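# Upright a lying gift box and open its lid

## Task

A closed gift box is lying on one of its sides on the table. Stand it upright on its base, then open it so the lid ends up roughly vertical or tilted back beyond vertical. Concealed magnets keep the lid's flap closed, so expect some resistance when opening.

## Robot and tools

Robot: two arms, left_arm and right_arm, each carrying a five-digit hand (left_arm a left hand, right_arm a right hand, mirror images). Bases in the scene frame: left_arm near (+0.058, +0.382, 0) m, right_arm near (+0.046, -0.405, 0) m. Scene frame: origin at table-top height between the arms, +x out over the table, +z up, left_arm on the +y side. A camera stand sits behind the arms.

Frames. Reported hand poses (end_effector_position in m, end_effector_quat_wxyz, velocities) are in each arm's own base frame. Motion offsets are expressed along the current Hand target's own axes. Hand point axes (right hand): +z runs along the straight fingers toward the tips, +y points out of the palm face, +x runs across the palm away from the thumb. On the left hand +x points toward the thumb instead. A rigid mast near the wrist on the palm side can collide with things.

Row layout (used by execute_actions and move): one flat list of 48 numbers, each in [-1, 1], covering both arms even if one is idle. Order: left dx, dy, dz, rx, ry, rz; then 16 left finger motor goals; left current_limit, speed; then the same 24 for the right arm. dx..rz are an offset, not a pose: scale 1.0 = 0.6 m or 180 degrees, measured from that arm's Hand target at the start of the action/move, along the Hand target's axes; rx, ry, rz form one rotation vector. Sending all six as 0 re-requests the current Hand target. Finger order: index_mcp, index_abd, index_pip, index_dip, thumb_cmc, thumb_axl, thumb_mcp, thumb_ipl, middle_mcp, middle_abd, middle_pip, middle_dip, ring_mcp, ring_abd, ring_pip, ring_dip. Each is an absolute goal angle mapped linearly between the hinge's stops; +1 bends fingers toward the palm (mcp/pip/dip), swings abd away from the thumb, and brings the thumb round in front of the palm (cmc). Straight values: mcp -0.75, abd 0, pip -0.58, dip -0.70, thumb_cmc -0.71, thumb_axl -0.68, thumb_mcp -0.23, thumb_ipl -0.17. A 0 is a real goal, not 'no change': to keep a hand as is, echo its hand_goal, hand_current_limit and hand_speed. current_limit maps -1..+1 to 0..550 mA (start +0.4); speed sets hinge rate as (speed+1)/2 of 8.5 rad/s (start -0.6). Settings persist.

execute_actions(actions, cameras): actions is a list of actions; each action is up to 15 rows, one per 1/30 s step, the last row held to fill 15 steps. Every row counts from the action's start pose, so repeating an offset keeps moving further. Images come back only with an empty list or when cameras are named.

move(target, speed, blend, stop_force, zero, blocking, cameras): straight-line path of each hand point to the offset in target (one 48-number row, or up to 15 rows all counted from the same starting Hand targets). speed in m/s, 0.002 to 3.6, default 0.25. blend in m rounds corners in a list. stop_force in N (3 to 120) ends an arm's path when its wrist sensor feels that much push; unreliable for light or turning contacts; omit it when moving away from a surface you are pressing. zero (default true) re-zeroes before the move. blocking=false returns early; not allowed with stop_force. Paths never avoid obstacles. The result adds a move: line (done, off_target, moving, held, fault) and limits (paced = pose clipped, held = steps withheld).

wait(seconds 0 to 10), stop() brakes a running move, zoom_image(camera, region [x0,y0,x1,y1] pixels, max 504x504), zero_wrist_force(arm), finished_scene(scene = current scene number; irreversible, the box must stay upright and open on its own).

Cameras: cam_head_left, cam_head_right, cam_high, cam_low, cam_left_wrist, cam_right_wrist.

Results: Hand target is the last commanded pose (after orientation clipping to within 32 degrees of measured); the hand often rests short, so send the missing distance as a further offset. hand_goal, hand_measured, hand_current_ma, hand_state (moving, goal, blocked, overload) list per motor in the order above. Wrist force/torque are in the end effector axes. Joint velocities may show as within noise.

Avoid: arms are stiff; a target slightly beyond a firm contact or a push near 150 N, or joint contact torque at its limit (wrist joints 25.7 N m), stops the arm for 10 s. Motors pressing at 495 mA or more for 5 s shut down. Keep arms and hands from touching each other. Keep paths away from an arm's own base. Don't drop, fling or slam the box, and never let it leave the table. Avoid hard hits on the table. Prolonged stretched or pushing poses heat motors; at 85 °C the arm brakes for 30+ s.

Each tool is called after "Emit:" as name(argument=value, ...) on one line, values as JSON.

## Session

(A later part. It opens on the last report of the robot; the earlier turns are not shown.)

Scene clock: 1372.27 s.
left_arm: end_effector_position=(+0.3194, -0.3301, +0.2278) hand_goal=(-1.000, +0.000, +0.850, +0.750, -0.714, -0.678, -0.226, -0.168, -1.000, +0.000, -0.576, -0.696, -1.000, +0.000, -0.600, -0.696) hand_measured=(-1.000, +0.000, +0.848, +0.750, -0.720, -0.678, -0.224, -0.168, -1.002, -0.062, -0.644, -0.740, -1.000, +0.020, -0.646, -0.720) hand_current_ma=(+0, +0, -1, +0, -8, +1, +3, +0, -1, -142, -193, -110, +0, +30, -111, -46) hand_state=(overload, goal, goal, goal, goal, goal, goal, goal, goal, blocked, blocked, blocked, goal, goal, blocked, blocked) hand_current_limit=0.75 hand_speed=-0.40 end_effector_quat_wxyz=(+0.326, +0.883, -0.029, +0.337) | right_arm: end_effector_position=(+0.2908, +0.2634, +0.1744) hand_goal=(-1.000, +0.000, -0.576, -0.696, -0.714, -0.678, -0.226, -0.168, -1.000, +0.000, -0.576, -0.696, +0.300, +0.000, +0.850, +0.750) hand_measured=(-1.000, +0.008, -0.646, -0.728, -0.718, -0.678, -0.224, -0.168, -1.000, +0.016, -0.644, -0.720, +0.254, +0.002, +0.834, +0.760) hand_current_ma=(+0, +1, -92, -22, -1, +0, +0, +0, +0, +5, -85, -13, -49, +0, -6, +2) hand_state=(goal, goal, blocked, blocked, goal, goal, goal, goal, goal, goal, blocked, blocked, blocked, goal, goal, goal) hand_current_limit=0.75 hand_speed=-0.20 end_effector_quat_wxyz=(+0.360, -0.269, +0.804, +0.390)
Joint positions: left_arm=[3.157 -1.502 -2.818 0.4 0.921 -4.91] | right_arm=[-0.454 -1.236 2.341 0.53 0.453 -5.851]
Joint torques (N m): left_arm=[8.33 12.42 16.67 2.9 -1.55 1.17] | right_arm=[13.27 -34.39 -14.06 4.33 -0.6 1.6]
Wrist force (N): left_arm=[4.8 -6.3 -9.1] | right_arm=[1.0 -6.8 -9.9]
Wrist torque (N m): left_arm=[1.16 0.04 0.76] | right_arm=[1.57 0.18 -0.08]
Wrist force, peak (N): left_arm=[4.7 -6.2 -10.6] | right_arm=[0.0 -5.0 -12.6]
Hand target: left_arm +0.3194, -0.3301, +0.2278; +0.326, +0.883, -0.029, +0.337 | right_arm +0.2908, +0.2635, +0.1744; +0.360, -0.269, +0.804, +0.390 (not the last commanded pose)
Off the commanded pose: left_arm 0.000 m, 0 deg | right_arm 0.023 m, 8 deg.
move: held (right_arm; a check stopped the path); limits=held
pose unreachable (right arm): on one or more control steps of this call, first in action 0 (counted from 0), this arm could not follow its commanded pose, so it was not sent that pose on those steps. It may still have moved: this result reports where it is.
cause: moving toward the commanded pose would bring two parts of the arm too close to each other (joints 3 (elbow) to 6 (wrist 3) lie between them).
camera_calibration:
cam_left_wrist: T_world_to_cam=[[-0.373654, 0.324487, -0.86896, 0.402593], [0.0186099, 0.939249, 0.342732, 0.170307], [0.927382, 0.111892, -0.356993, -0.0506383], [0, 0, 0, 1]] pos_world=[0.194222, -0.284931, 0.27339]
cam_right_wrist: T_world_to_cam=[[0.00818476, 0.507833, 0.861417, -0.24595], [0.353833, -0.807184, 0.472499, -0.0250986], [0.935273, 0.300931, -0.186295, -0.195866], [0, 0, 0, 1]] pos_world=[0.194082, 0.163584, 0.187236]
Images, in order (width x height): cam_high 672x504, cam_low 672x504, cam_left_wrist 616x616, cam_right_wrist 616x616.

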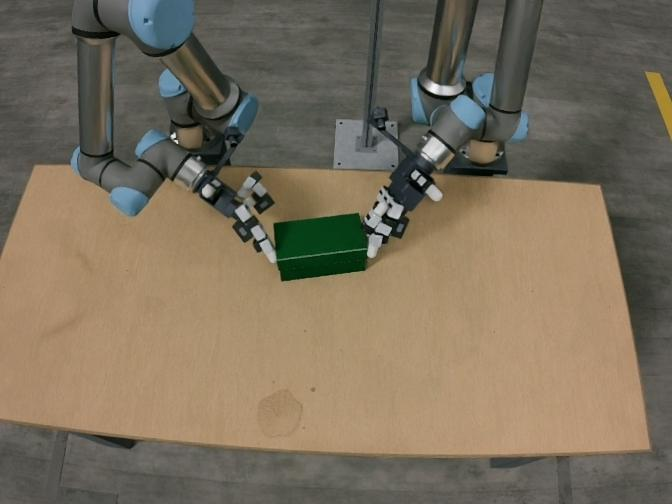

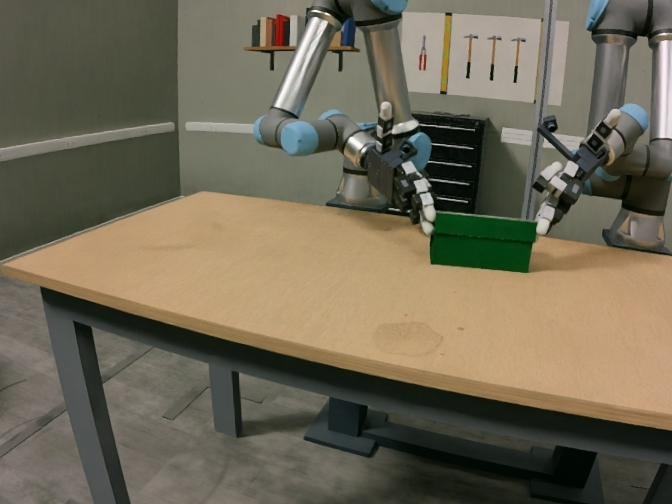

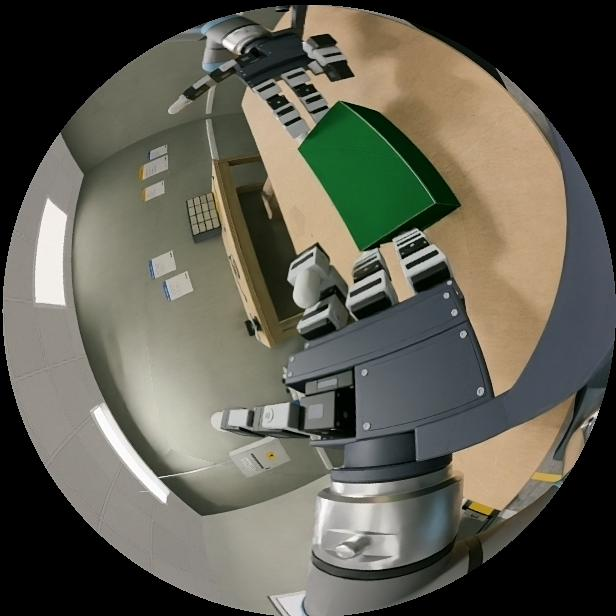

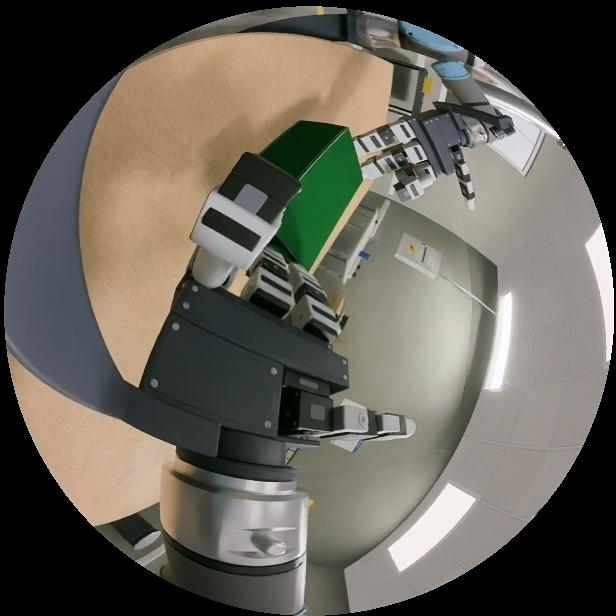

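Emit:
move(target=[[0,0,0,0,0,0,-1,0,0.85,0.75,-0.714,-0.678,-0.226,-0.168,-1,0,-0.576,-0.696,-1,0,-0.6,-0.696,0.75,-0.4,-0.0468,-0.0802,-0.1325,0,0,0,-1,0,-0.576,-0.696,-0.714,-0.678,-0.226,-0.168,-1,0,-0.576,-0.696,0.3,0,0.85,0.75,0.75,-0.2],[0,0,0,0,0,0,-1,0,0.85,0.75,-0.714,-0.678,-0.226,-0.168,-1,0,-0.576,-0.696,-1,0,-0.6,-0.696,0.75,-0.4,-0.2427,0.0247,-0.2478,0,0,0,-1,0,-0.576,-0.696,-0.714,-0.678,-0.226,-0.168,-1,0,-0.576,-0.696,0.3,0,0.85,0.75,0.75,-0.2]], speed=0.15, blend=0.02, cameras=["cam_low", "cam_left_wrist"])

Emit:
zoom_image(camera="cam_low", region=[380, 180, 590, 300])

Emit:
zoom_image(camera="cam_left_wrist", region=[200, 60, 500, 320])

Scene clock: 1413.67 s.
left_arm: end_effector_position=(+0.3194, -0.3301, +0.2278) hand_goal=(-1.000, +0.000, +0.850, +0.750, -0.714, -0.678, -0.226, -0.168, -1.000, +0.000, -0.576, -0.696, -1.000, +0.000, -0.600, -0.696) hand_measured=(-1.000, +0.000, +0.848, +0.750, -0.720, -0.678, -0.224, -0.168, -1.000, -0.008, -0.592, -0.708, -1.000, +0.010, -0.604, -0.700) hand_current_ma=(+0, +0, -1, +0, -8, +1, +3, +0, +0, -8, -27, -19, +0, +11, -4, -3) hand_state=(overload, goal, goal, goal, goal, goal, goal, goal, goal, goal, goal, goal, goal, goal, goal, goal) hand_current_limit=0.75 hand_speed=-0.40 end_effector_quat_wxyz=(+0.326, +0.883, -0.029, +0.337) | right_arm: end_effector_position=(+0.3030, +0.2331, +0.1875) hand_goal=(-1.000, +0.000, -0.576, -0.696, -0.714, -0.678, -0.226, -0.168, -1.000, +0.000, -0.576, -0.696, +0.300, +0.000, +0.850, +0.750) hand_measured=(-1.000, +0.010, -0.580, -0.698, -0.718, -0.678, -0.224, -0.168, -1.000, +0.008, -0.580, -0.698, +0.254, +0.002, +0.834, +0.760) hand_current_ma=(+0, +2, +0, +0, -1, +0, +0, +0, +0, +2, -1, +0, -48, +0, -6, +2) hand_state=(goal, goal, goal, goal, goal, goal, goal, goal, goal, goal, goal, goal, blocked, goal, goal, goal) hand_current_limit=0.75 hand_speed=-0.20 end_effector_quat_wxyz=(+0.363, -0.264, +0.806, +0.387)
Joint positions: left_arm=[3.157 -1.502 -2.818 0.4 0.921 -4.91] | right_arm=[-0.552 -1.217 2.324 0.697 0.467 -6.042]
Joint torques (N m): left_arm=[6.98 6.99 13.23 3.23 -0.91 0.61] | right_arm=[8.28 -35.65 0.44 1.39 -4.07 1.87]
Wrist force (N): left_arm=[1.6 -1.0 0.2] | right_arm=[0.0 0.8 -0.4]
Wrist torque (N m): left_arm=[-0.36 0.12 0.20] | right_arm=[-0.06 -0.13 -0.27]
Wrist force, peak (N): left_arm=[5.0 -6.2 -9.5] | right_arm=[0.9 -7.3 -10.4]
Hand target: left_arm +0.3194, -0.3301, +0.2278; +0.326, +0.883, -0.029, +0.337 | right_arm +0.3030, +0.2332, +0.1875; +0.363, -0.264, +0.806, +0.387 (not the last commanded pose)
Off the commanded pose: left_arm 0.000 m, 0 deg | right_arm 0.184 m, 1 deg.
move: held (right_arm; a check stopped the path); path passed 0 of 2 targets; limits=held
pose unreachable (right arm): on one or more control steps of this call, first in action 0 (counted from 0), this arm could not follow its commanded pose, so it was not sent that pose on those steps. It may still have moved: this result reports where it is.
cause: moving toward the commanded pose would bring two parts of the arm too close to each other (joints 3 (elbow) to 6 (wrist 3) lie between them).
camera_calibration:
cam_left_wrist: T_world_to_cam=[[-0.373654, 0.324487, -0.86896, 0.402593], [0.0186099, 0.939249, 0.342732, 0.170307], [0.927382, 0.111892, -0.356993, -0.0506383], [0, 0, 0, 1]] pos_world=[0.194222, -0.284931, 0.27339]
Images, in order (width x height): cam_low 672x504, cam_left_wrist 616x616.

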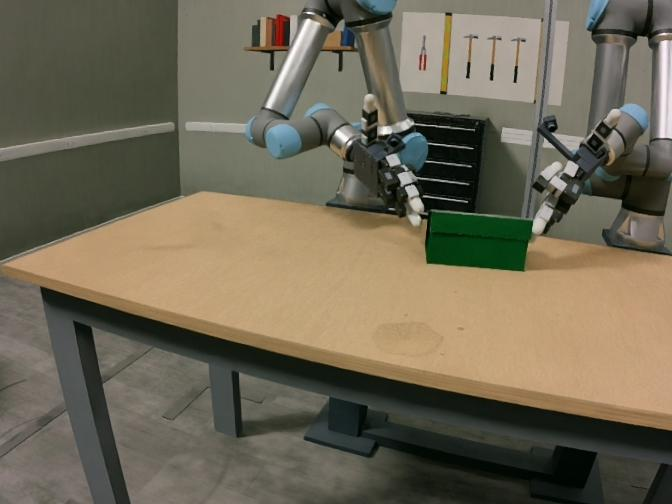

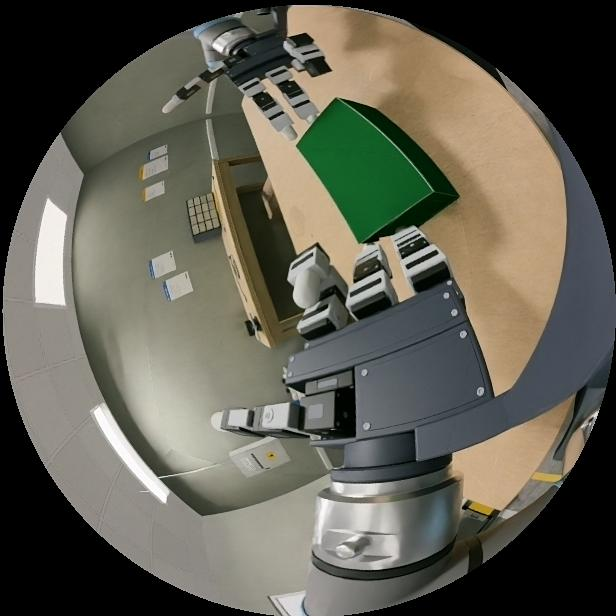

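Scaled by 2.400 from the camera's 672x504 image, which has a finer 960x720 frame.

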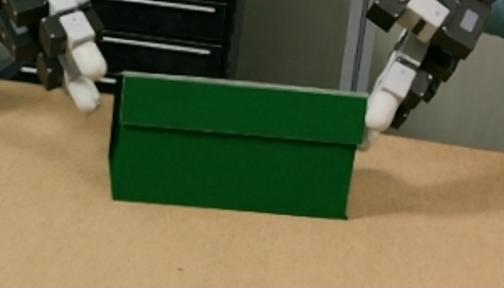

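Scaled by 1.680 from the camera's 616x616 image, which has a finer 880x880 frame.

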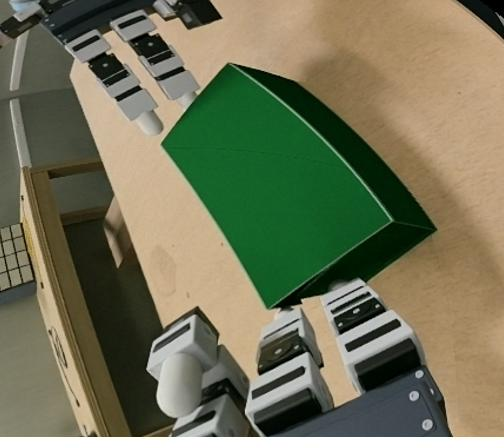

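Emit:
move(target=[0,0,0,0,0,0,-1,0,0.85,0.75,-0.714,-0.678,-0.226,-0.168,-1,0,-0.576,-0.696,-1,0,-0.6,-0.696,0.75,-0.4,-0.1652,-0.3622,-0.1847,-0.2762,0.098,0.2833,-1,0,-0.576,-0.696,-0.714,-0.678,-0.226,-0.168,-1,0,-0.576,-0.696,0.3,0,0.85,0.75,0.75,-0.2], speed=0.2, cameras=["cam_low", "cam_high", "cam_right_wrist"])

Emit:
zoom_image(camera="cam_low", region=[380, 180, 590, 300])

Emit:
zoom_image(camera="cam_high", region=[220, 180, 430, 320])

Scene clock: 1442.97 s.
left_arm: end_effector_position=(+0.3194, -0.3301, +0.2278) hand_goal=(-1.000, +0.000, +0.850, +0.750, -0.714, -0.678, -0.226, -0.168, -1.000, +0.000, -0.576, -0.696, -1.000, +0.000, -0.600, -0.696) hand_measured=(-1.000, +0.000, +0.848, +0.750, -0.720, -0.678, -0.224, -0.168, -1.000, -0.008, -0.592, -0.708, -1.000, +0.010, -0.604, -0.700) hand_current_ma=(+0, +0, -1, +0, -8, +1, +3, +0, +0, -8, -27, -19, +0, +11, -4, -3) hand_state=(overload, goal, goal, goal, goal, goal, goal, goal, goal, goal, goal, goal, goal, goal, goal, goal) hand_current_limit=0.75 hand_speed=-0.40 end_effector_quat_wxyz=(+0.326, +0.883, -0.029, +0.337) | right_arm: end_effector_position=(+0.4301, +0.0859, +0.2123) hand_goal=(-1.000, +0.000, -0.576, -0.696, -0.714, -0.678, -0.226, -0.168, -1.000, +0.000, -0.576, -0.696, +0.300, +0.000, +0.850, +0.750) hand_measured=(-1.000, +0.004, -0.580, -0.698, -0.722, -0.678, -0.224, -0.168, -1.000, +0.004, -0.580, -0.698, +0.254, +0.002, +0.834, +0.760) hand_current_ma=(+0, +0, +0, +0, -2, +0, +0, +0, +0, +0, +0, +0, -46, +0, -6, +3) hand_state=(goal, goal, goal, goal, goal, goal, goal, goal, goal, goal, goal, goal, blocked, goal, goal, goal) hand_current_limit=0.75 hand_speed=-0.20 end_effector_quat_wxyz=(+0.010, -0.109, +0.749, +0.653)
Joint positions: left_arm=[3.157 -1.502 -2.818 0.4 0.921 -4.91] | right_arm=[-0.61 -0.668 1.857 1.737 0.75 -6.284]
Joint torques (N m): left_arm=[4.93 4.64 7.49 3.32 -0.98 -0.3] | right_arm=[-1.69 -43.98 -6.6 2.45 -0.2 0.04]
Wrist force (N): left_arm=[1.6 -1.0 0.4] | right_arm=[1.1 0.0 -1.2]
Wrist torque (N m): left_arm=[-0.38 0.14 0.21] | right_arm=[-0.26 -0.08 -0.04]
Wrist force, peak (N): left_arm=[1.7 -1.4 0.2] | right_arm=[-0.2 2.1 -2.6]
Hand target: left_arm +0.3194, -0.3301, +0.2278; +0.326, +0.883, -0.029, +0.337 | right_arm +0.4301, +0.0859, +0.2123; +0.010, -0.109, +0.749, +0.653 (not the last commanded pose)
Off the commanded pose: left_arm 0.000 m, 0 deg | right_arm 0.067 m, 20 deg.
FORCE FAULT: contact force on the right arm reached its limit, and that arm stopped. The contact can be on any part of that arm, not only on its tool. That arm's remaining commands of this call were not run. That arm is still stopped at the end of this call. That arm stays stopped for about 10 more seconds. Until then a move that you send moves the other arm only, and its call returns only when the move has ended. Once the stop has ended, the next robot result says so. If the stop ends while you think or write, that arm runs what you send next, counted from a new Hand target: where the arm stands when the stop ends. While its stop runs, that arm, its gripper or tool too, takes no new command. Until it ends, the stop uses up actions while you think or wait. An arm that is not stopped still takes commands.
move: fault (right_arm)
camera_calibration:
cam_right_wrist: T_world_to_cam=[[0.623617, 0.235754, 0.745333, -0.406218], [0.630915, -0.714744, -0.301806, -0.198285], [0.46157, 0.658454, -0.594468, -0.00603657], [0, 0, 0, 1]] pos_world=[0.381212, -0.0419805, 0.239336]
Images, in order (width x height): cam_high 672x504, cam_low 672x504, cam_right_wrist 616x616.

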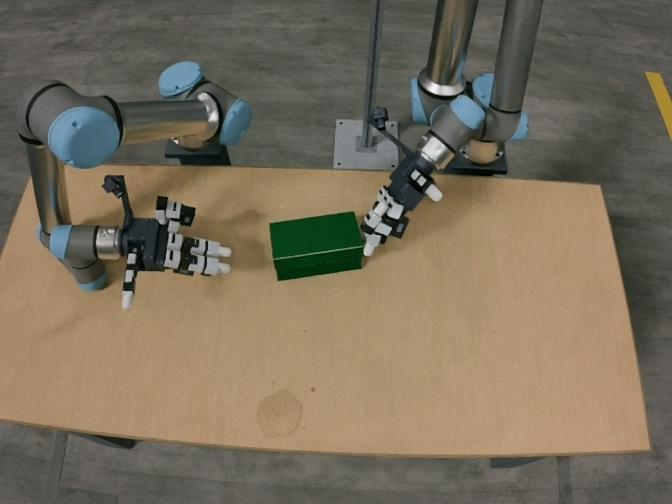

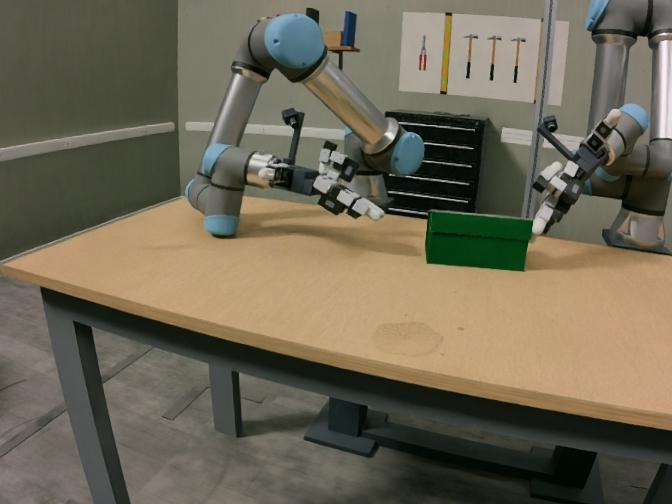

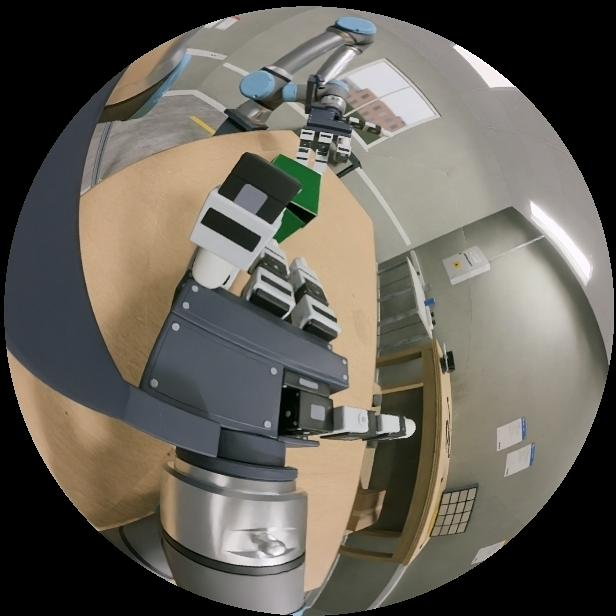

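Scaled by 2.400 from the camera's 672x504 image, which has a finer 960x720 frame.

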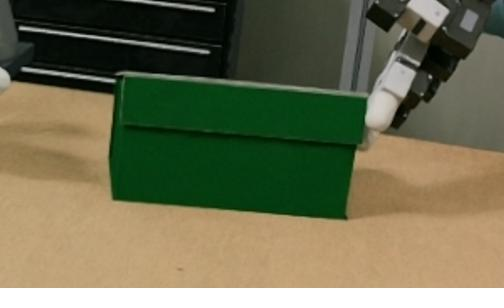

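Scaled by 2.400 from the camera's 672x504 image, which has a finer 960x720 frame.

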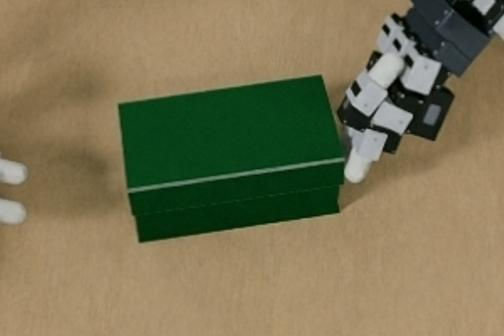

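Emit:
wait(seconds=3, cameras=[])

Scene clock: 1468.93 s.
left_arm: end_effector_position=(+0.3194, -0.3301, +0.2278) hand_goal=(-1.000, +0.000, +0.850, +0.750, -0.714, -0.678, -0.226, -0.168, -1.000, +0.000, -0.576, -0.696, -1.000, +0.000, -0.600, -0.696) hand_measured=(-1.000, +0.000, +0.848, +0.750, -0.720, -0.678, -0.224, -0.168, -1.000, -0.008, -0.592, -0.708, -1.000, +0.010, -0.604, -0.700) hand_current_ma=(+0, +0, -1, +0, -8, +1, +3, +0, +0, -8, -27, -19, +0, +11, -4, -3) hand_state=(overload, goal, goal, goal, goal, goal, goal, goal, goal, goal, goal, goal, goal, goal, goal, goal) hand_current_limit=0.75 hand_speed=-0.40 end_effector_quat_wxyz=(+0.326, +0.883, -0.029, +0.337) | right_arm: end_effector_position=(+0.4301, +0.0859, +0.2123) hand_goal=(-1.000, +0.000, -0.576, -0.696, -0.714, -0.678, -0.226, -0.168, -1.000, +0.000, -0.576, -0.696, +0.300, +0.000, +0.850, +0.750) hand_measured=(-1.000, +0.004, -0.580, -0.698, -0.722, -0.678, -0.224, -0.168, -1.000, +0.004, -0.580, -0.698, +0.254, +0.002, +0.834, +0.760) hand_current_ma=(+0, +0, +0, +0, -2, +0, +0, +0, +0, +0, +0, +0, -46, +0, -6, +3) hand_state=(goal, goal, goal, goal, goal, goal, goal, goal, goal, goal, goal, goal, blocked, goal, goal, goal) hand_current_limit=0.75 hand_speed=-0.20 end_effector_quat_wxyz=(+0.010, -0.109, +0.749, +0.653)
Joint positions: left_arm=[3.157 -1.502 -2.818 0.4 0.921 -4.91] | right_arm=[-0.61 -0.668 1.857 1.737 0.75 -6.284]
Joint torques (N m): left_arm=[1.17 4.64 6.24 3.24 -0.78 -1.13] | right_arm=[-1.69 -43.01 -6 1.28 -0.45 1.85]
Wrist force (N): left_arm=[1.9 -1.0 0.2] | right_arm=[0.8 -0.2 -1.5]
Wrist torque (N m): left_arm=[-0.35 0.09 0.22] | right_arm=[-0.25 -0.04 -0.08]
Wrist force, peak (N): left_arm=[1.8 -1.1 0.3] | right_arm=[0.9 0.2 -1.8]
Hand target: left_arm +0.3194, -0.3301, +0.2278; +0.326, +0.883, -0.029, +0.337 | right_arm +0.4301, +0.0859, +0.2123; +0.010, -0.109, +0.749, +0.653 (not the last commanded pose)
Off the commanded pose: left_arm 0.000 m, 0 deg | right_arm 0.067 m, 20 deg.
FORCE FAULT, CONTINUED: the right arm's stop, for the force fault that an earlier result reported, is over. The rest of the stop counts as 19 of the actions that you can send in this scene. During its stop the right arm's controller moved it back a little. That arm's target is now where it stood when the stop ended, not its last command. That arm accepts commands again.
wait: 3.00 s; at rest from the start
No camera images: "cameras" was empty.

Emit:
move(target=[[0,0,0,0,0,0,-1,0,0.85,0.75,-0.714,-0.678,-0.226,-0.168,-1,0,-0.576,-0.696,-1,0,-0.6,-0.696,0.75,-0.4,-0.0236,0.1464,-0.0219,0,0,0,-1,0,0.197,-0.696,-0.714,-0.678,-0.226,-0.168,0.3,0,0.85,0.75,0.3,0,0.85,0.75,0.75,-0.2],[0,0,0,0,0,0,-1,0,0.85,0.75,-0.714,-0.678,-0.226,-0.168,-1,0,-0.576,-0.696,-1,0,-0.6,-0.696,0.75,-0.4,-0.005,0.1241,0.1505,0.2013,0.0502,0.0325,-1,0,0.197,-0.696,-0.714,-0.678,-0.226,-0.168,0.3,0,0.85,0.75,0.3,0,0.85,0.75,0.75,-0.2],[0,0,0,0,0,0,-1,0,0.85,0.75,-0.714,-0.678,-0.226,-0.168,-1,0,-0.576,-0.696,-1,0,-0.6,-0.696,0.75,-0.4,0.0075,0.0045,0.2183,0.2013,0.0502,0.0325,-1,0,0.197,-0.696,-0.714,-0.678,-0.226,-0.168,0.3,0,0.85,0.75,0.3,0,0.85,0.75,0.75,-0.2]], speed=0.15, cameras=["cam_low", "cam_high", "cam_right_wrist"])

Emit:
zoom_image(camera="cam_low", region=[380, 180, 590, 300])

Emit:
zoom_image(camera="cam_high", region=[220, 180, 430, 320])

Emit:
zoom_image(camera="cam_right_wrist", region=[180, 90, 480, 350])

Scene clock: 1479.63 s.
left_arm: end_effector_position=(+0.3194, -0.3301, +0.2278) hand_goal=(-1.000, +0.000, +0.850, +0.750, -0.714, -0.678, -0.226, -0.168, -1.000, +0.000, -0.576, -0.696, -1.000, +0.000, -0.600, -0.696) hand_measured=(-1.000, +0.000, +0.848, +0.750, -0.720, -0.678, -0.224, -0.168, -1.000, -0.008, -0.592, -0.708, -1.000, +0.010, -0.604, -0.700) hand_current_ma=(+0, +0, -1, +0, -8, +1, +3, +0, +0, -8, -27, -19, +0, +11, -4, -3) hand_state=(overload, goal, goal, goal, goal, goal, goal, goal, goal, goal, goal, goal, goal, goal, goal, goal) hand_current_limit=0.75 hand_speed=-0.40 end_effector_quat_wxyz=(+0.326, +0.883, -0.029, +0.337) | right_arm: end_effector_position=(+0.4085, +0.2140, +0.1952) hand_goal=(-1.000, +0.000, +0.196, -0.696, -0.714, -0.678, -0.226, -0.168, +0.300, +0.000, +0.850, +0.750, +0.300, +0.000, +0.850, +0.750) hand_measured=(-1.000, +0.002, +0.188, -0.698, -0.722, -0.678, -0.224, -0.168, +0.250, +0.004, +0.832, +0.758, +0.254, +0.002, +0.834, +0.760) hand_current_ma=(+0, +0, -2, +0, -2, +0, +0, +0, -54, +0, -7, +2, -46, +0, -6, +3) hand_state=(goal, goal, goal, goal, goal, goal, goal, goal, blocked, goal, goal, goal, blocked, goal, goal, goal) hand_current_limit=0.75 hand_speed=-0.20 end_effector_quat_wxyz=(-0.048, -0.113, +0.918, +0.378)
Joint positions: left_arm=[3.157 -1.502 -2.818 0.4 0.921 -4.91] | right_arm=[-0.323 -1.013 1.778 1.297 0.936 -5.444]
Joint torques (N m): left_arm=[-1.85 4.5 5.58 3.36 -0.65 -1.13] | right_arm=[8.78 -28.67 -12.17 1.28 -3.54 1.9]
Wrist force (N): left_arm=[1.6 -1.0 0.1] | right_arm=[0.2 0.5 -0.5]
Wrist torque (N m): left_arm=[-0.34 0.12 0.20] | right_arm=[-0.03 0.01 -0.15]
Wrist force, peak (N): left_arm=[1.8 -1.1 0.2] | right_arm=[1.0 -0.6 -1.7]
Hand target: left_arm +0.3194, -0.3301, +0.2278; +0.326, +0.883, -0.029, +0.337 | right_arm +0.4086, +0.2141, +0.1951; -0.048, -0.113, +0.918, +0.378
Off the commanded pose: left_arm 0.000 m, 0 deg | right_arm 0.000 m, 0 deg.
move: done
camera_calibration:
cam_right_wrist: T_world_to_cam=[[0.620038, 0.660628, 0.423231, -0.436861], [0.659294, -0.731145, 0.175384, -0.199462], [0.425306, 0.170289, -0.888885, 0.0862093], [0, 0, 0, 1]] pos_world=[0.365708, 0.128086, 0.296505]
Images, in order (width x height): cam_high 672x504, cam_low 672x504, cam_right_wrist 616x616.

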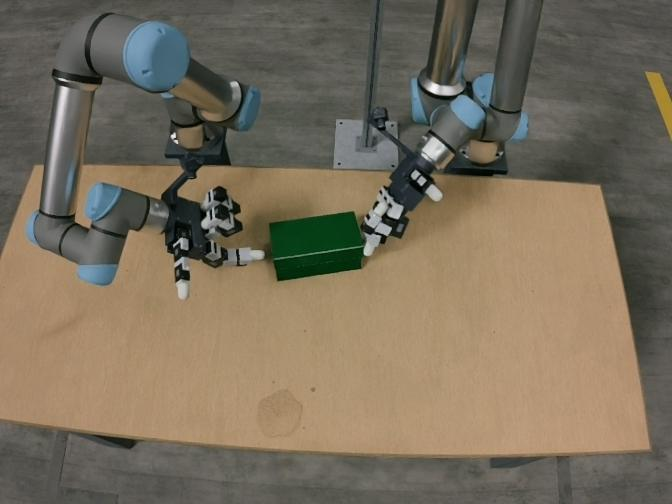

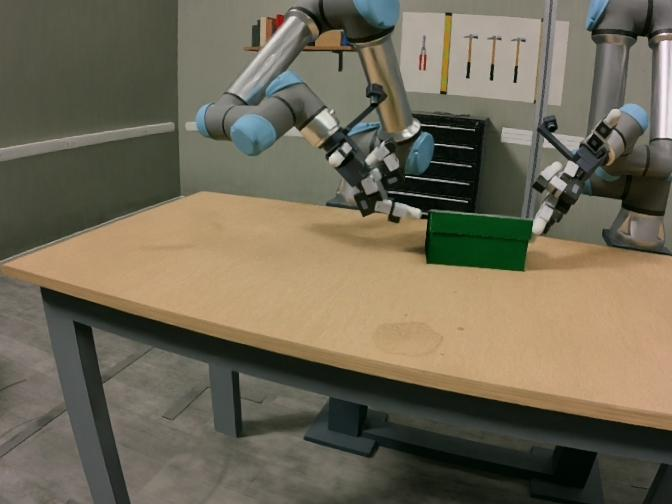

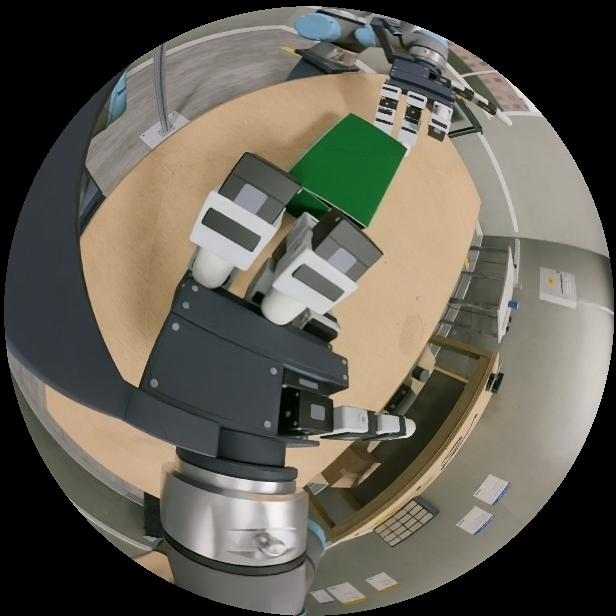

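Scaled by 2.400 from the camera's 672x504 image, which has a finer 960x720 frame.

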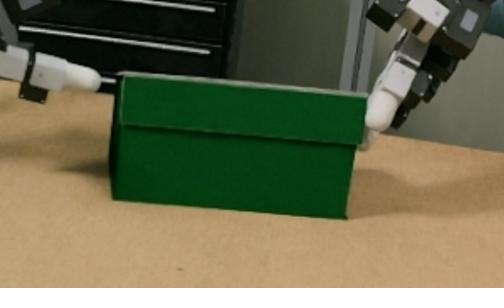

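Scaled by 2.400 from the camera's 672x504 image, which has a finer 960x720 frame.

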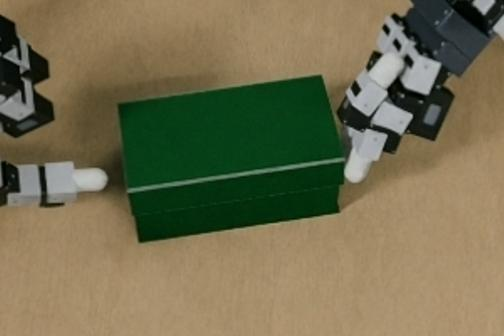

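Scaled by 1.680 from the camera's 616x616 image, which has a finer 880x880 frame.

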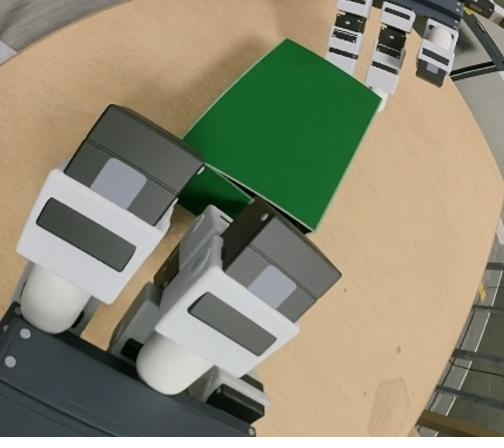

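Emit:
move(target=[0,0,0,0,0,0,-1,0,0.85,0.75,-0.714,-0.678,-0.226,-0.168,-1,0,-0.576,-0.696,-1,0,-0.6,-0.696,0.75,-0.4,-0.0067,-0.0047,0.0047,0,0,0,-1,0,0.165,-0.696,-0.714,-0.678,-0.226,-0.168,0.3,0,0.85,0.75,0.3,0,0.85,0.75,0.75,-0.2], speed=0.1)

Emit:
move(target=[0,0,0,0,0,0,-1,0,0.85,0.75,-0.714,-0.678,-0.226,-0.168,-1,0,-0.576,-0.696,-1,0,-0.6,-0.696,0.75,-0.4,0,0.0589,0.0589,0,0,0,-1,0,0.165,-0.696,-0.714,-0.678,-0.226,-0.168,0.3,0,0.85,0.75,0.3,0,0.85,0.75,0.75,-0.2], speed=0.05, stop_force=3, cameras=["cam_low", "cam_high", "cam_right_wrist"])

Emit:
zoom_image(camera="cam_low", region=[380, 180, 590, 300])

Emit:
zoom_image(camera="cam_high", region=[220, 180, 430, 320])

Emit:
zoom_image(camera="cam_right_wrist", region=[180, 90, 480, 350])

Scene clock: 1492.17 s.
left_arm: end_effector_position=(+0.3194, -0.3301, +0.2278) hand_goal=(-1.000, +0.000, +0.850, +0.750, -0.714, -0.678, -0.226, -0.168, -1.000, +0.000, -0.576, -0.696, -1.000, +0.000, -0.600, -0.696) hand_measured=(-1.000, +0.000, +0.848, +0.750, -0.720, -0.678, -0.224, -0.168, -1.000, -0.008, -0.592, -0.708, -1.000, +0.010, -0.604, -0.700) hand_current_ma=(+0, +0, -1, +0, -8, +1, +3, +0, +0, -8, -27, -19, +0, +11, -4, -3) hand_state=(overload, goal, goal, goal, goal, goal, goal, goal, goal, goal, goal, goal, goal, goal, goal, goal) hand_current_limit=0.75 hand_speed=-0.40 end_effector_quat_wxyz=(+0.326, +0.883, -0.029, +0.337) | right_arm: end_effector_position=(+0.4124, +0.2150, +0.1912) hand_goal=(-1.000, +0.000, +0.164, -0.696, -0.714, -0.678, -0.226, -0.168, +0.300, +0.000, +0.850, +0.750, +0.300, +0.000, +0.850, +0.750) hand_measured=(-1.000, +0.002, +0.164, -0.698, -0.722, -0.678, -0.224, -0.168, +0.250, +0.004, +0.832, +0.758, +0.254, +0.002, +0.834, +0.760) hand_current_ma=(+0, +0, +0, +0, -2, +0, +0, +0, -54, +0, -7, +2, -46, +0, -6, +3) hand_state=(goal, goal, goal, goal, goal, goal, goal, goal, blocked, goal, goal, goal, blocked, goal, goal, goal) hand_current_limit=0.75 hand_speed=-0.20 end_effector_quat_wxyz=(-0.048, -0.113, +0.918, +0.378)
Joint positions: left_arm=[3.157 -1.502 -2.818 0.4 0.921 -4.91] | right_arm=[-0.318 -0.999 1.767 1.292 0.934 -5.438]
Joint torques (N m): left_arm=[-3.05 4.2 6.35 3.25 -0.69 -1.12] | right_arm=[9.21 -27.23 -19.52 1.49 -3.78 2.21]
Wrist force (N): left_arm=[1.6 -0.8 0.2] | right_arm=[0.4 0.5 -0.5]
Wrist torque (N m): left_arm=[-0.32 0.13 0.20] | right_arm=[-0.04 -0.01 -0.14]
Wrist force, peak (N): left_arm=[1.9 -1.0 0.4] | right_arm=[0.6 0.5 -1.0]
Hand target: left_arm +0.3194, -0.3301, +0.2278; +0.326, +0.883, -0.029, +0.337 | right_arm +0.4125, +0.2150, +0.1911; -0.048, -0.113, +0.918, +0.378
Off the commanded pose: left_arm 0.000 m, 0 deg | right_arm 0.000 m, 0 deg.
move: done

Scene clock: 1493.90 s.
left_arm: end_effector_position=(+0.3194, -0.3301, +0.2278) hand_goal=(-1.000, +0.000, +0.850, +0.750, -0.714, -0.678, -0.226, -0.168, -1.000, +0.000, -0.576, -0.696, -1.000, +0.000, -0.600, -0.696) hand_measured=(-1.000, +0.000, +0.848, +0.750, -0.720, -0.678, -0.224, -0.168, -1.000, +0.000, -0.598, -0.712, -1.000, +0.010, -0.604, -0.700) hand_current_ma=(+0, +0, -1, +0, -8, +1, +3, +0, +0, +0, -43, -29, +0, +11, -4, -3) hand_state=(overload, goal, goal, goal, goal, goal, goal, goal, goal, goal, blocked, goal, goal, goal, goal, goal) hand_current_limit=0.75 hand_speed=-0.40 end_effector_quat_wxyz=(+0.326, +0.883, -0.029, +0.337) | right_arm: end_effector_position=(+0.4063, +0.2391, +0.1910) hand_goal=(-1.000, +0.000, +0.164, -0.696, -0.714, -0.678, -0.226, -0.168, +0.300, +0.000, +0.850, +0.750, +0.300, +0.000, +0.850, +0.750) hand_measured=(-1.000, +0.004, +0.162, -0.698, -0.722, -0.678, -0.224, -0.168, +0.250, +0.004, +0.832, +0.758, +0.254, +0.002, +0.834, +0.760) hand_current_ma=(+0, +0, +0, +0, -2, +0, +0, +0, -54, +0, -7, +2, -46, +0, -6, +3) hand_state=(goal, goal, goal, goal, goal, goal, goal, goal, blocked, goal, goal, goal, blocked, goal, goal, goal) hand_current_limit=0.75 hand_speed=-0.20 end_effector_quat_wxyz=(-0.048, -0.113, +0.918, +0.378)
Joint positions: left_arm=[3.157 -1.502 -2.818 0.4 0.921 -4.91] | right_arm=[-0.267 -1.012 1.779 1.258 0.911 -5.382]
Joint torques (N m): left_arm=[-3.94 4.37 6.14 3.34 -0.69 -1.1] | right_arm=[-8.51 -26.76 -20.21 4.19 1.51 -1.56]
Wrist force (N): left_arm=[1.3 -1.2 0.0] | right_arm=[0.3 0.5 -0.6]
Wrist torque (N m): left_arm=[-0.31 0.11 0.17] | right_arm=[-0.07 0.03 -0.04]
Wrist force, peak (N): left_arm=[1.5 -3.3 -1.6] | right_arm=[0.1 -2.6 -4.2]
Hand target: left_arm +0.3194, -0.3301, +0.2278; +0.326, +0.883, -0.029, +0.337 | right_arm +0.4063, +0.2391, +0.1910; -0.048, -0.113, +0.918, +0.378 (not the last commanded pose)
Off the commanded pose: left_arm 0.000 m, 0 deg | right_arm 0.025 m, 0 deg.
move: contact (right_arm)
camera_calibration:
cam_right_wrist: T_world_to_cam=[[0.619925, 0.660669, 0.423333, -0.450234], [0.65941, -0.731062, 0.175289, -0.178884], [0.425291, 0.170484, -0.888855, 0.0791461], [0, 0, 0, 1]] pos_world=[0.363409, 0.153187, 0.292305]
Images, in order (width x height): cam_high 672x504, cam_low 672x504, cam_right_wrist 616x616.

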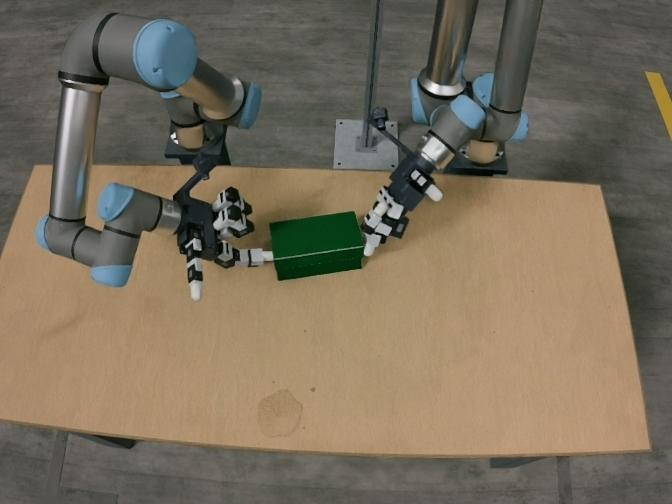

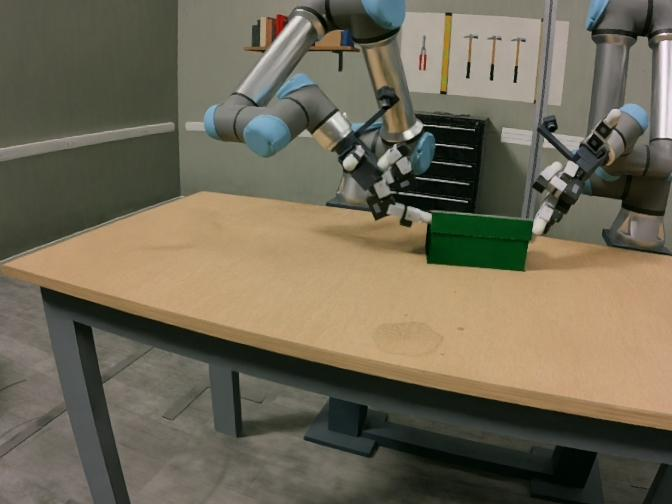

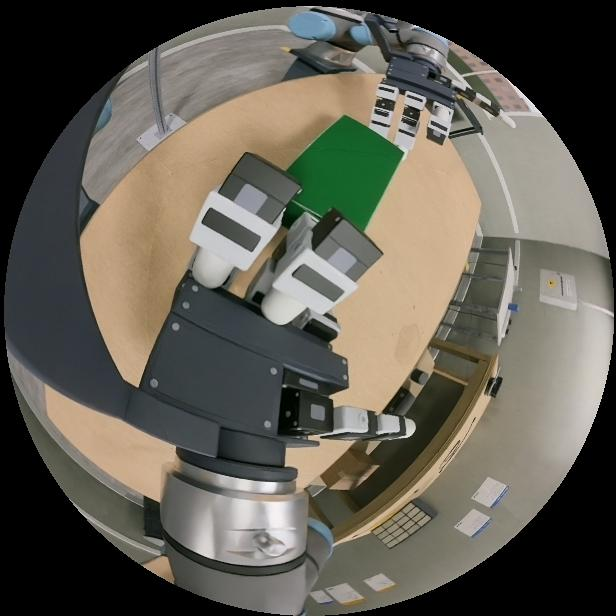

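Scaled by 2.400 from the camera's 672x504 image, which has a finer 960x720 frame.

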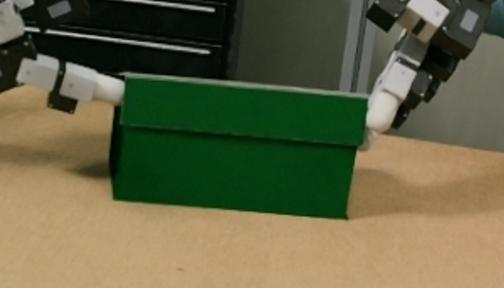

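Scaled by 2.400 from the camera's 672x504 image, which has a finer 960x720 frame.

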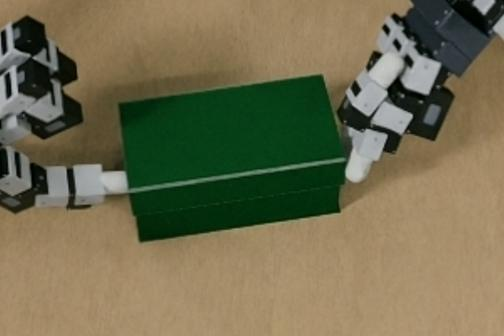

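Scaled by 1.680 from the camera's 616x616 image, which has a finer 880x880 frame.

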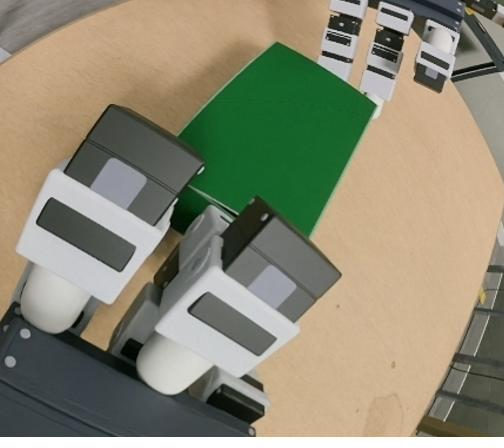

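Emit:
move(target=[0,0,0,0,0,0,-1,0,0.85,0.75,-0.714,-0.678,-0.226,-0.168,-1,0,-0.576,-0.696,-1,0,-0.6,-0.696,0.75,-0.4,0,0.0377,0.0377,0,0,0,-1,0,0.165,-0.696,-0.714,-0.678,-0.226,-0.168,0.3,0,0.85,0.75,0.3,0,0.85,0.75,0.75,-0.2], speed=0.04, stop_force=6, cameras=["cam_low", "cam_high"])

Emit:
zoom_image(camera="cam_low", region=[380, 180, 590, 300])

Emit:
zoom_image(camera="cam_high", region=[220, 180, 430, 320])

Scene clock: 1499.47 s.
left_arm: end_effector_position=(+0.3194, -0.3301, +0.2278) hand_goal=(-1.000, +0.000, +0.850, +0.750, -0.714, -0.678, -0.226, -0.168, -1.000, +0.000, -0.576, -0.696, -1.000, +0.000, -0.600, -0.696) hand_measured=(-1.000, +0.000, +0.848, +0.750, -0.720, -0.678, -0.224, -0.168, -1.000, -0.004, -0.624, -0.726, -1.000, +0.002, -0.612, -0.702) hand_current_ma=(+0, +0, -1, +0, -8, +1, +3, +0, +0, -3, -122, -66, +0, +2, -17, -8) hand_state=(overload, goal, goal, goal, goal, goal, goal, goal, goal, goal, blocked, blocked, goal, goal, goal, goal) hand_current_limit=0.75 hand_speed=-0.40 end_effector_quat_wxyz=(+0.326, +0.883, -0.029, +0.337) | right_arm: end_effector_position=(+0.4053, +0.2428, +0.1910) hand_goal=(-1.000, +0.000, +0.164, -0.696, -0.714, -0.678, -0.226, -0.168, +0.300, +0.000, +0.850, +0.750, +0.300, +0.000, +0.850, +0.750) hand_measured=(-1.000, +0.006, +0.162, -0.698, -0.722, -0.678, -0.224, -0.168, +0.250, +0.004, +0.832, +0.758, +0.254, +0.002, +0.834, +0.760) hand_current_ma=(+0, +1, +0, +0, -2, +0, +0, +0, -54, +0, -7, +2, -46, +0, -6, +3) hand_state=(goal, goal, goal, goal, goal, goal, goal, goal, blocked, goal, goal, goal, blocked, goal, goal, goal) hand_current_limit=0.75 hand_speed=-0.20 end_effector_quat_wxyz=(-0.048, -0.113, +0.918, +0.378)
Joint positions: left_arm=[3.157 -1.502 -2.818 0.4 0.921 -4.91] | right_arm=[-0.259 -1.013 1.781 1.252 0.908 -5.373]
Joint torques (N m): left_arm=[-5.05 4.11 6.18 3.33 -0.63 -1.08] | right_arm=[-9.09 -26.4 -20.63 4.06 1.18 -1.67]
Wrist force (N): left_arm=[1.1 -2.7 -0.8] | right_arm=[0.7 -1.0 -2.1]
Wrist torque (N m): left_arm=[-0.09 0.08 0.22] | right_arm=[0.01 0.06 -0.01]
Wrist force, peak (N): left_arm=[2.3 -5.2 -6.7] | right_arm=[1.0 -4.7 -8.4]
Hand target: left_arm +0.3194, -0.3301, +0.2278; +0.326, +0.883, -0.029, +0.337 | right_arm +0.4053, +0.2428, +0.1910; -0.048, -0.113, +0.918, +0.378 (not the last commanded pose)
Off the commanded pose: left_arm 0.000 m, 0 deg | right_arm 0.028 m, 0 deg.
move: contact (right_arm)
Images, in order (width x height): cam_high 672x504, cam_low 672x504.

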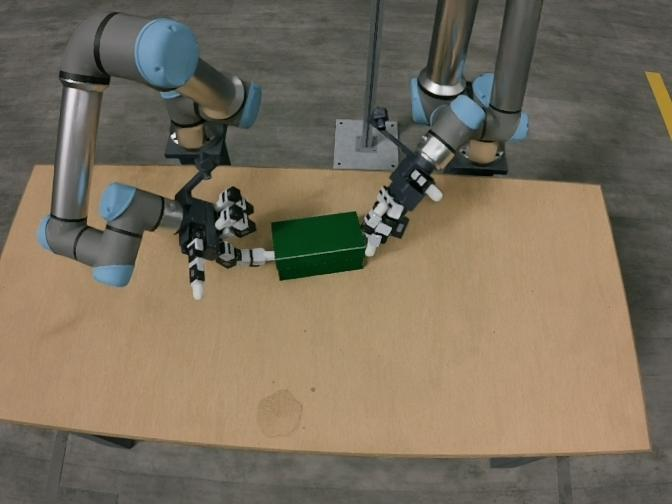

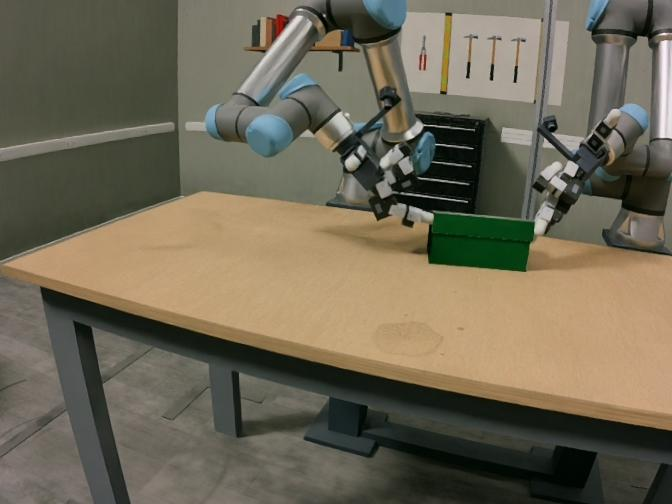

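Scaled by 2.400 from the camera's 672x504 image, which has a finer 960x720 frame.

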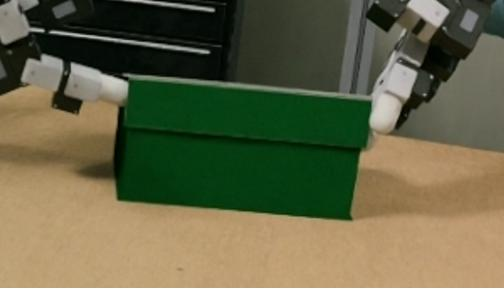

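Scaled by 2.400 from the camera's 672x504 image, which has a finer 960x720 frame.

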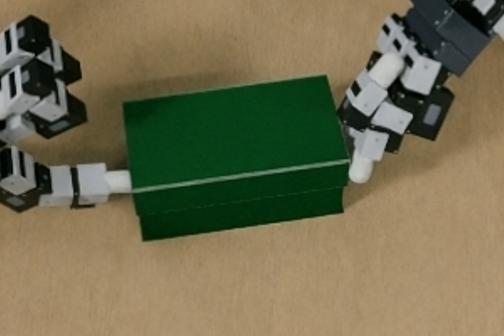

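Emit:
move(target=[[0,0,0,0,0,0,-1,0,0.85,0.75,-0.714,-0.678,-0.226,-0.168,-1,0,-0.576,-0.696,-1,0,-0.6,-0.696,0.75,-0.4,0,0.0059,-0.0059,0,0,0,-1,0,0.165,-0.696,-0.714,-0.678,-0.226,-0.168,0.3,0,0.85,0.75,0.3,0,0.85,0.75,0.75,-0.2],[0,0,0,0,0,0,-1,0,0.85,0.75,-0.714,-0.678,-0.226,-0.168,-1,0,-0.576,-0.696,-1,0,-0.6,-0.696,0.75,-0.4,0,0.0295,0.0177,0,0,0,-1,0,0.165,-0.696,-0.714,-0.678,-0.226,-0.168,0.3,0,0.85,0.75,0.3,0,0.85,0.75,0.75,-0.2]], speed=0.04, stop_force=6, cameras=["cam_low", "cam_high"])

Emit:
zoom_image(camera="cam_low", region=[380, 180, 590, 300])

Emit:
zoom_image(camera="cam_high", region=[220, 180, 430, 320])

Scene clock: 1507.60 s.
left_arm: end_effector_position=(+0.3194, -0.3301, +0.2278) hand_goal=(-1.000, +0.000, +0.850, +0.750, -0.714, -0.678, -0.226, -0.168, -1.000, +0.000, -0.576, -0.696, -1.000, +0.000, -0.600, -0.696) hand_measured=(-1.000, +0.000, +0.848, +0.750, -0.720, -0.678, -0.224, -0.168, -1.000, +0.000, -0.608, -0.714, -1.000, +0.002, -0.604, -0.700) hand_current_ma=(+0, +0, -1, +0, -8, +1, +3, +0, +0, +0, -69, -34, +0, +2, -4, -3) hand_state=(overload, goal, goal, goal, goal, goal, goal, goal, goal, goal, blocked, goal, goal, goal, goal, goal) hand_current_limit=0.75 hand_speed=-0.40 end_effector_quat_wxyz=(+0.326, +0.883, -0.029, +0.337) | right_arm: end_effector_position=(+0.4005, +0.2623, +0.1959) hand_goal=(-1.000, +0.000, +0.164, -0.696, -0.714, -0.678, -0.226, -0.168, +0.300, +0.000, +0.850, +0.750, +0.300, +0.000, +0.850, +0.750) hand_measured=(-1.000, +0.000, +0.154, -0.698, -0.722, -0.678, -0.224, -0.168, +0.250, +0.004, +0.832, +0.758, +0.254, +0.002, +0.834, +0.760) hand_current_ma=(+0, +0, -2, +0, -2, +0, +0, +0, -54, +0, -7, +2, -46, +0, -6, +3) hand_state=(goal, goal, goal, goal, goal, goal, goal, goal, blocked, goal, goal, goal, blocked, goal, goal, goal) hand_current_limit=0.75 hand_speed=-0.20 end_effector_quat_wxyz=(-0.048, -0.113, +0.918, +0.378)
Joint positions: left_arm=[3.157 -1.502 -2.818 0.4 0.921 -4.91] | right_arm=[-0.216 -1.03 1.783 1.235 0.89 -5.323]
Joint torques (N m): left_arm=[-6.75 4.79 5.69 3.33 -0.49 -1.07] | right_arm=[10.47 -49.23 -4.27 1.61 -4.33 1.75]
Wrist force (N): left_arm=[1.2 -2.6 -2.2] | right_arm=[-0.3 -3.7 -3.3]
Wrist torque (N m): left_arm=[0.10 0.05 0.20] | right_arm=[0.21 0.02 -0.09]
Wrist force, peak (N): left_arm=[1.5 -2.9 -2.3] | right_arm=[-0.3 -3.7 -3.3]
Hand target: left_arm +0.3194, -0.3301, +0.2278; +0.326, +0.883, -0.029, +0.337 | right_arm +0.4005, +0.2623, +0.1959; -0.048, -0.113, +0.918, +0.378
Off the commanded pose: left_arm 0.000 m, 0 deg | right_arm 0.000 m, 0 deg.
move: done
Images, in order (width x height): cam_high 672x504, cam_low 672x504.

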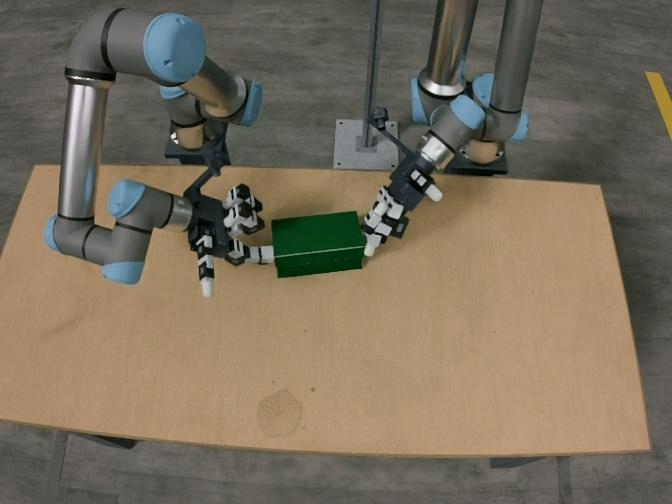

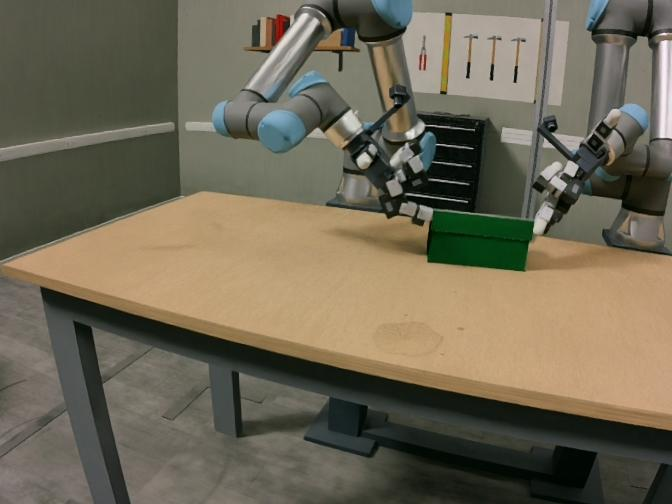

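Scaled by 2.400 from the camera's 672x504 image, which has a finer 960x720 frame.

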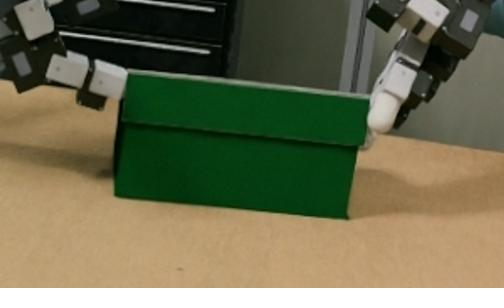

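Scaled by 2.400 from the camera's 672x504 image, which has a finer 960x720 frame.

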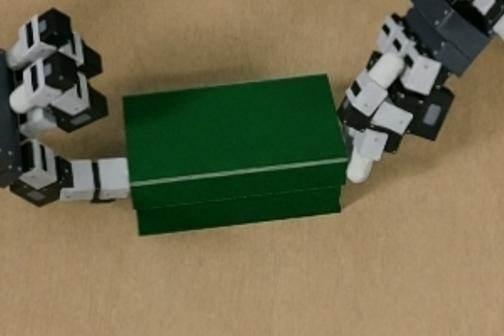

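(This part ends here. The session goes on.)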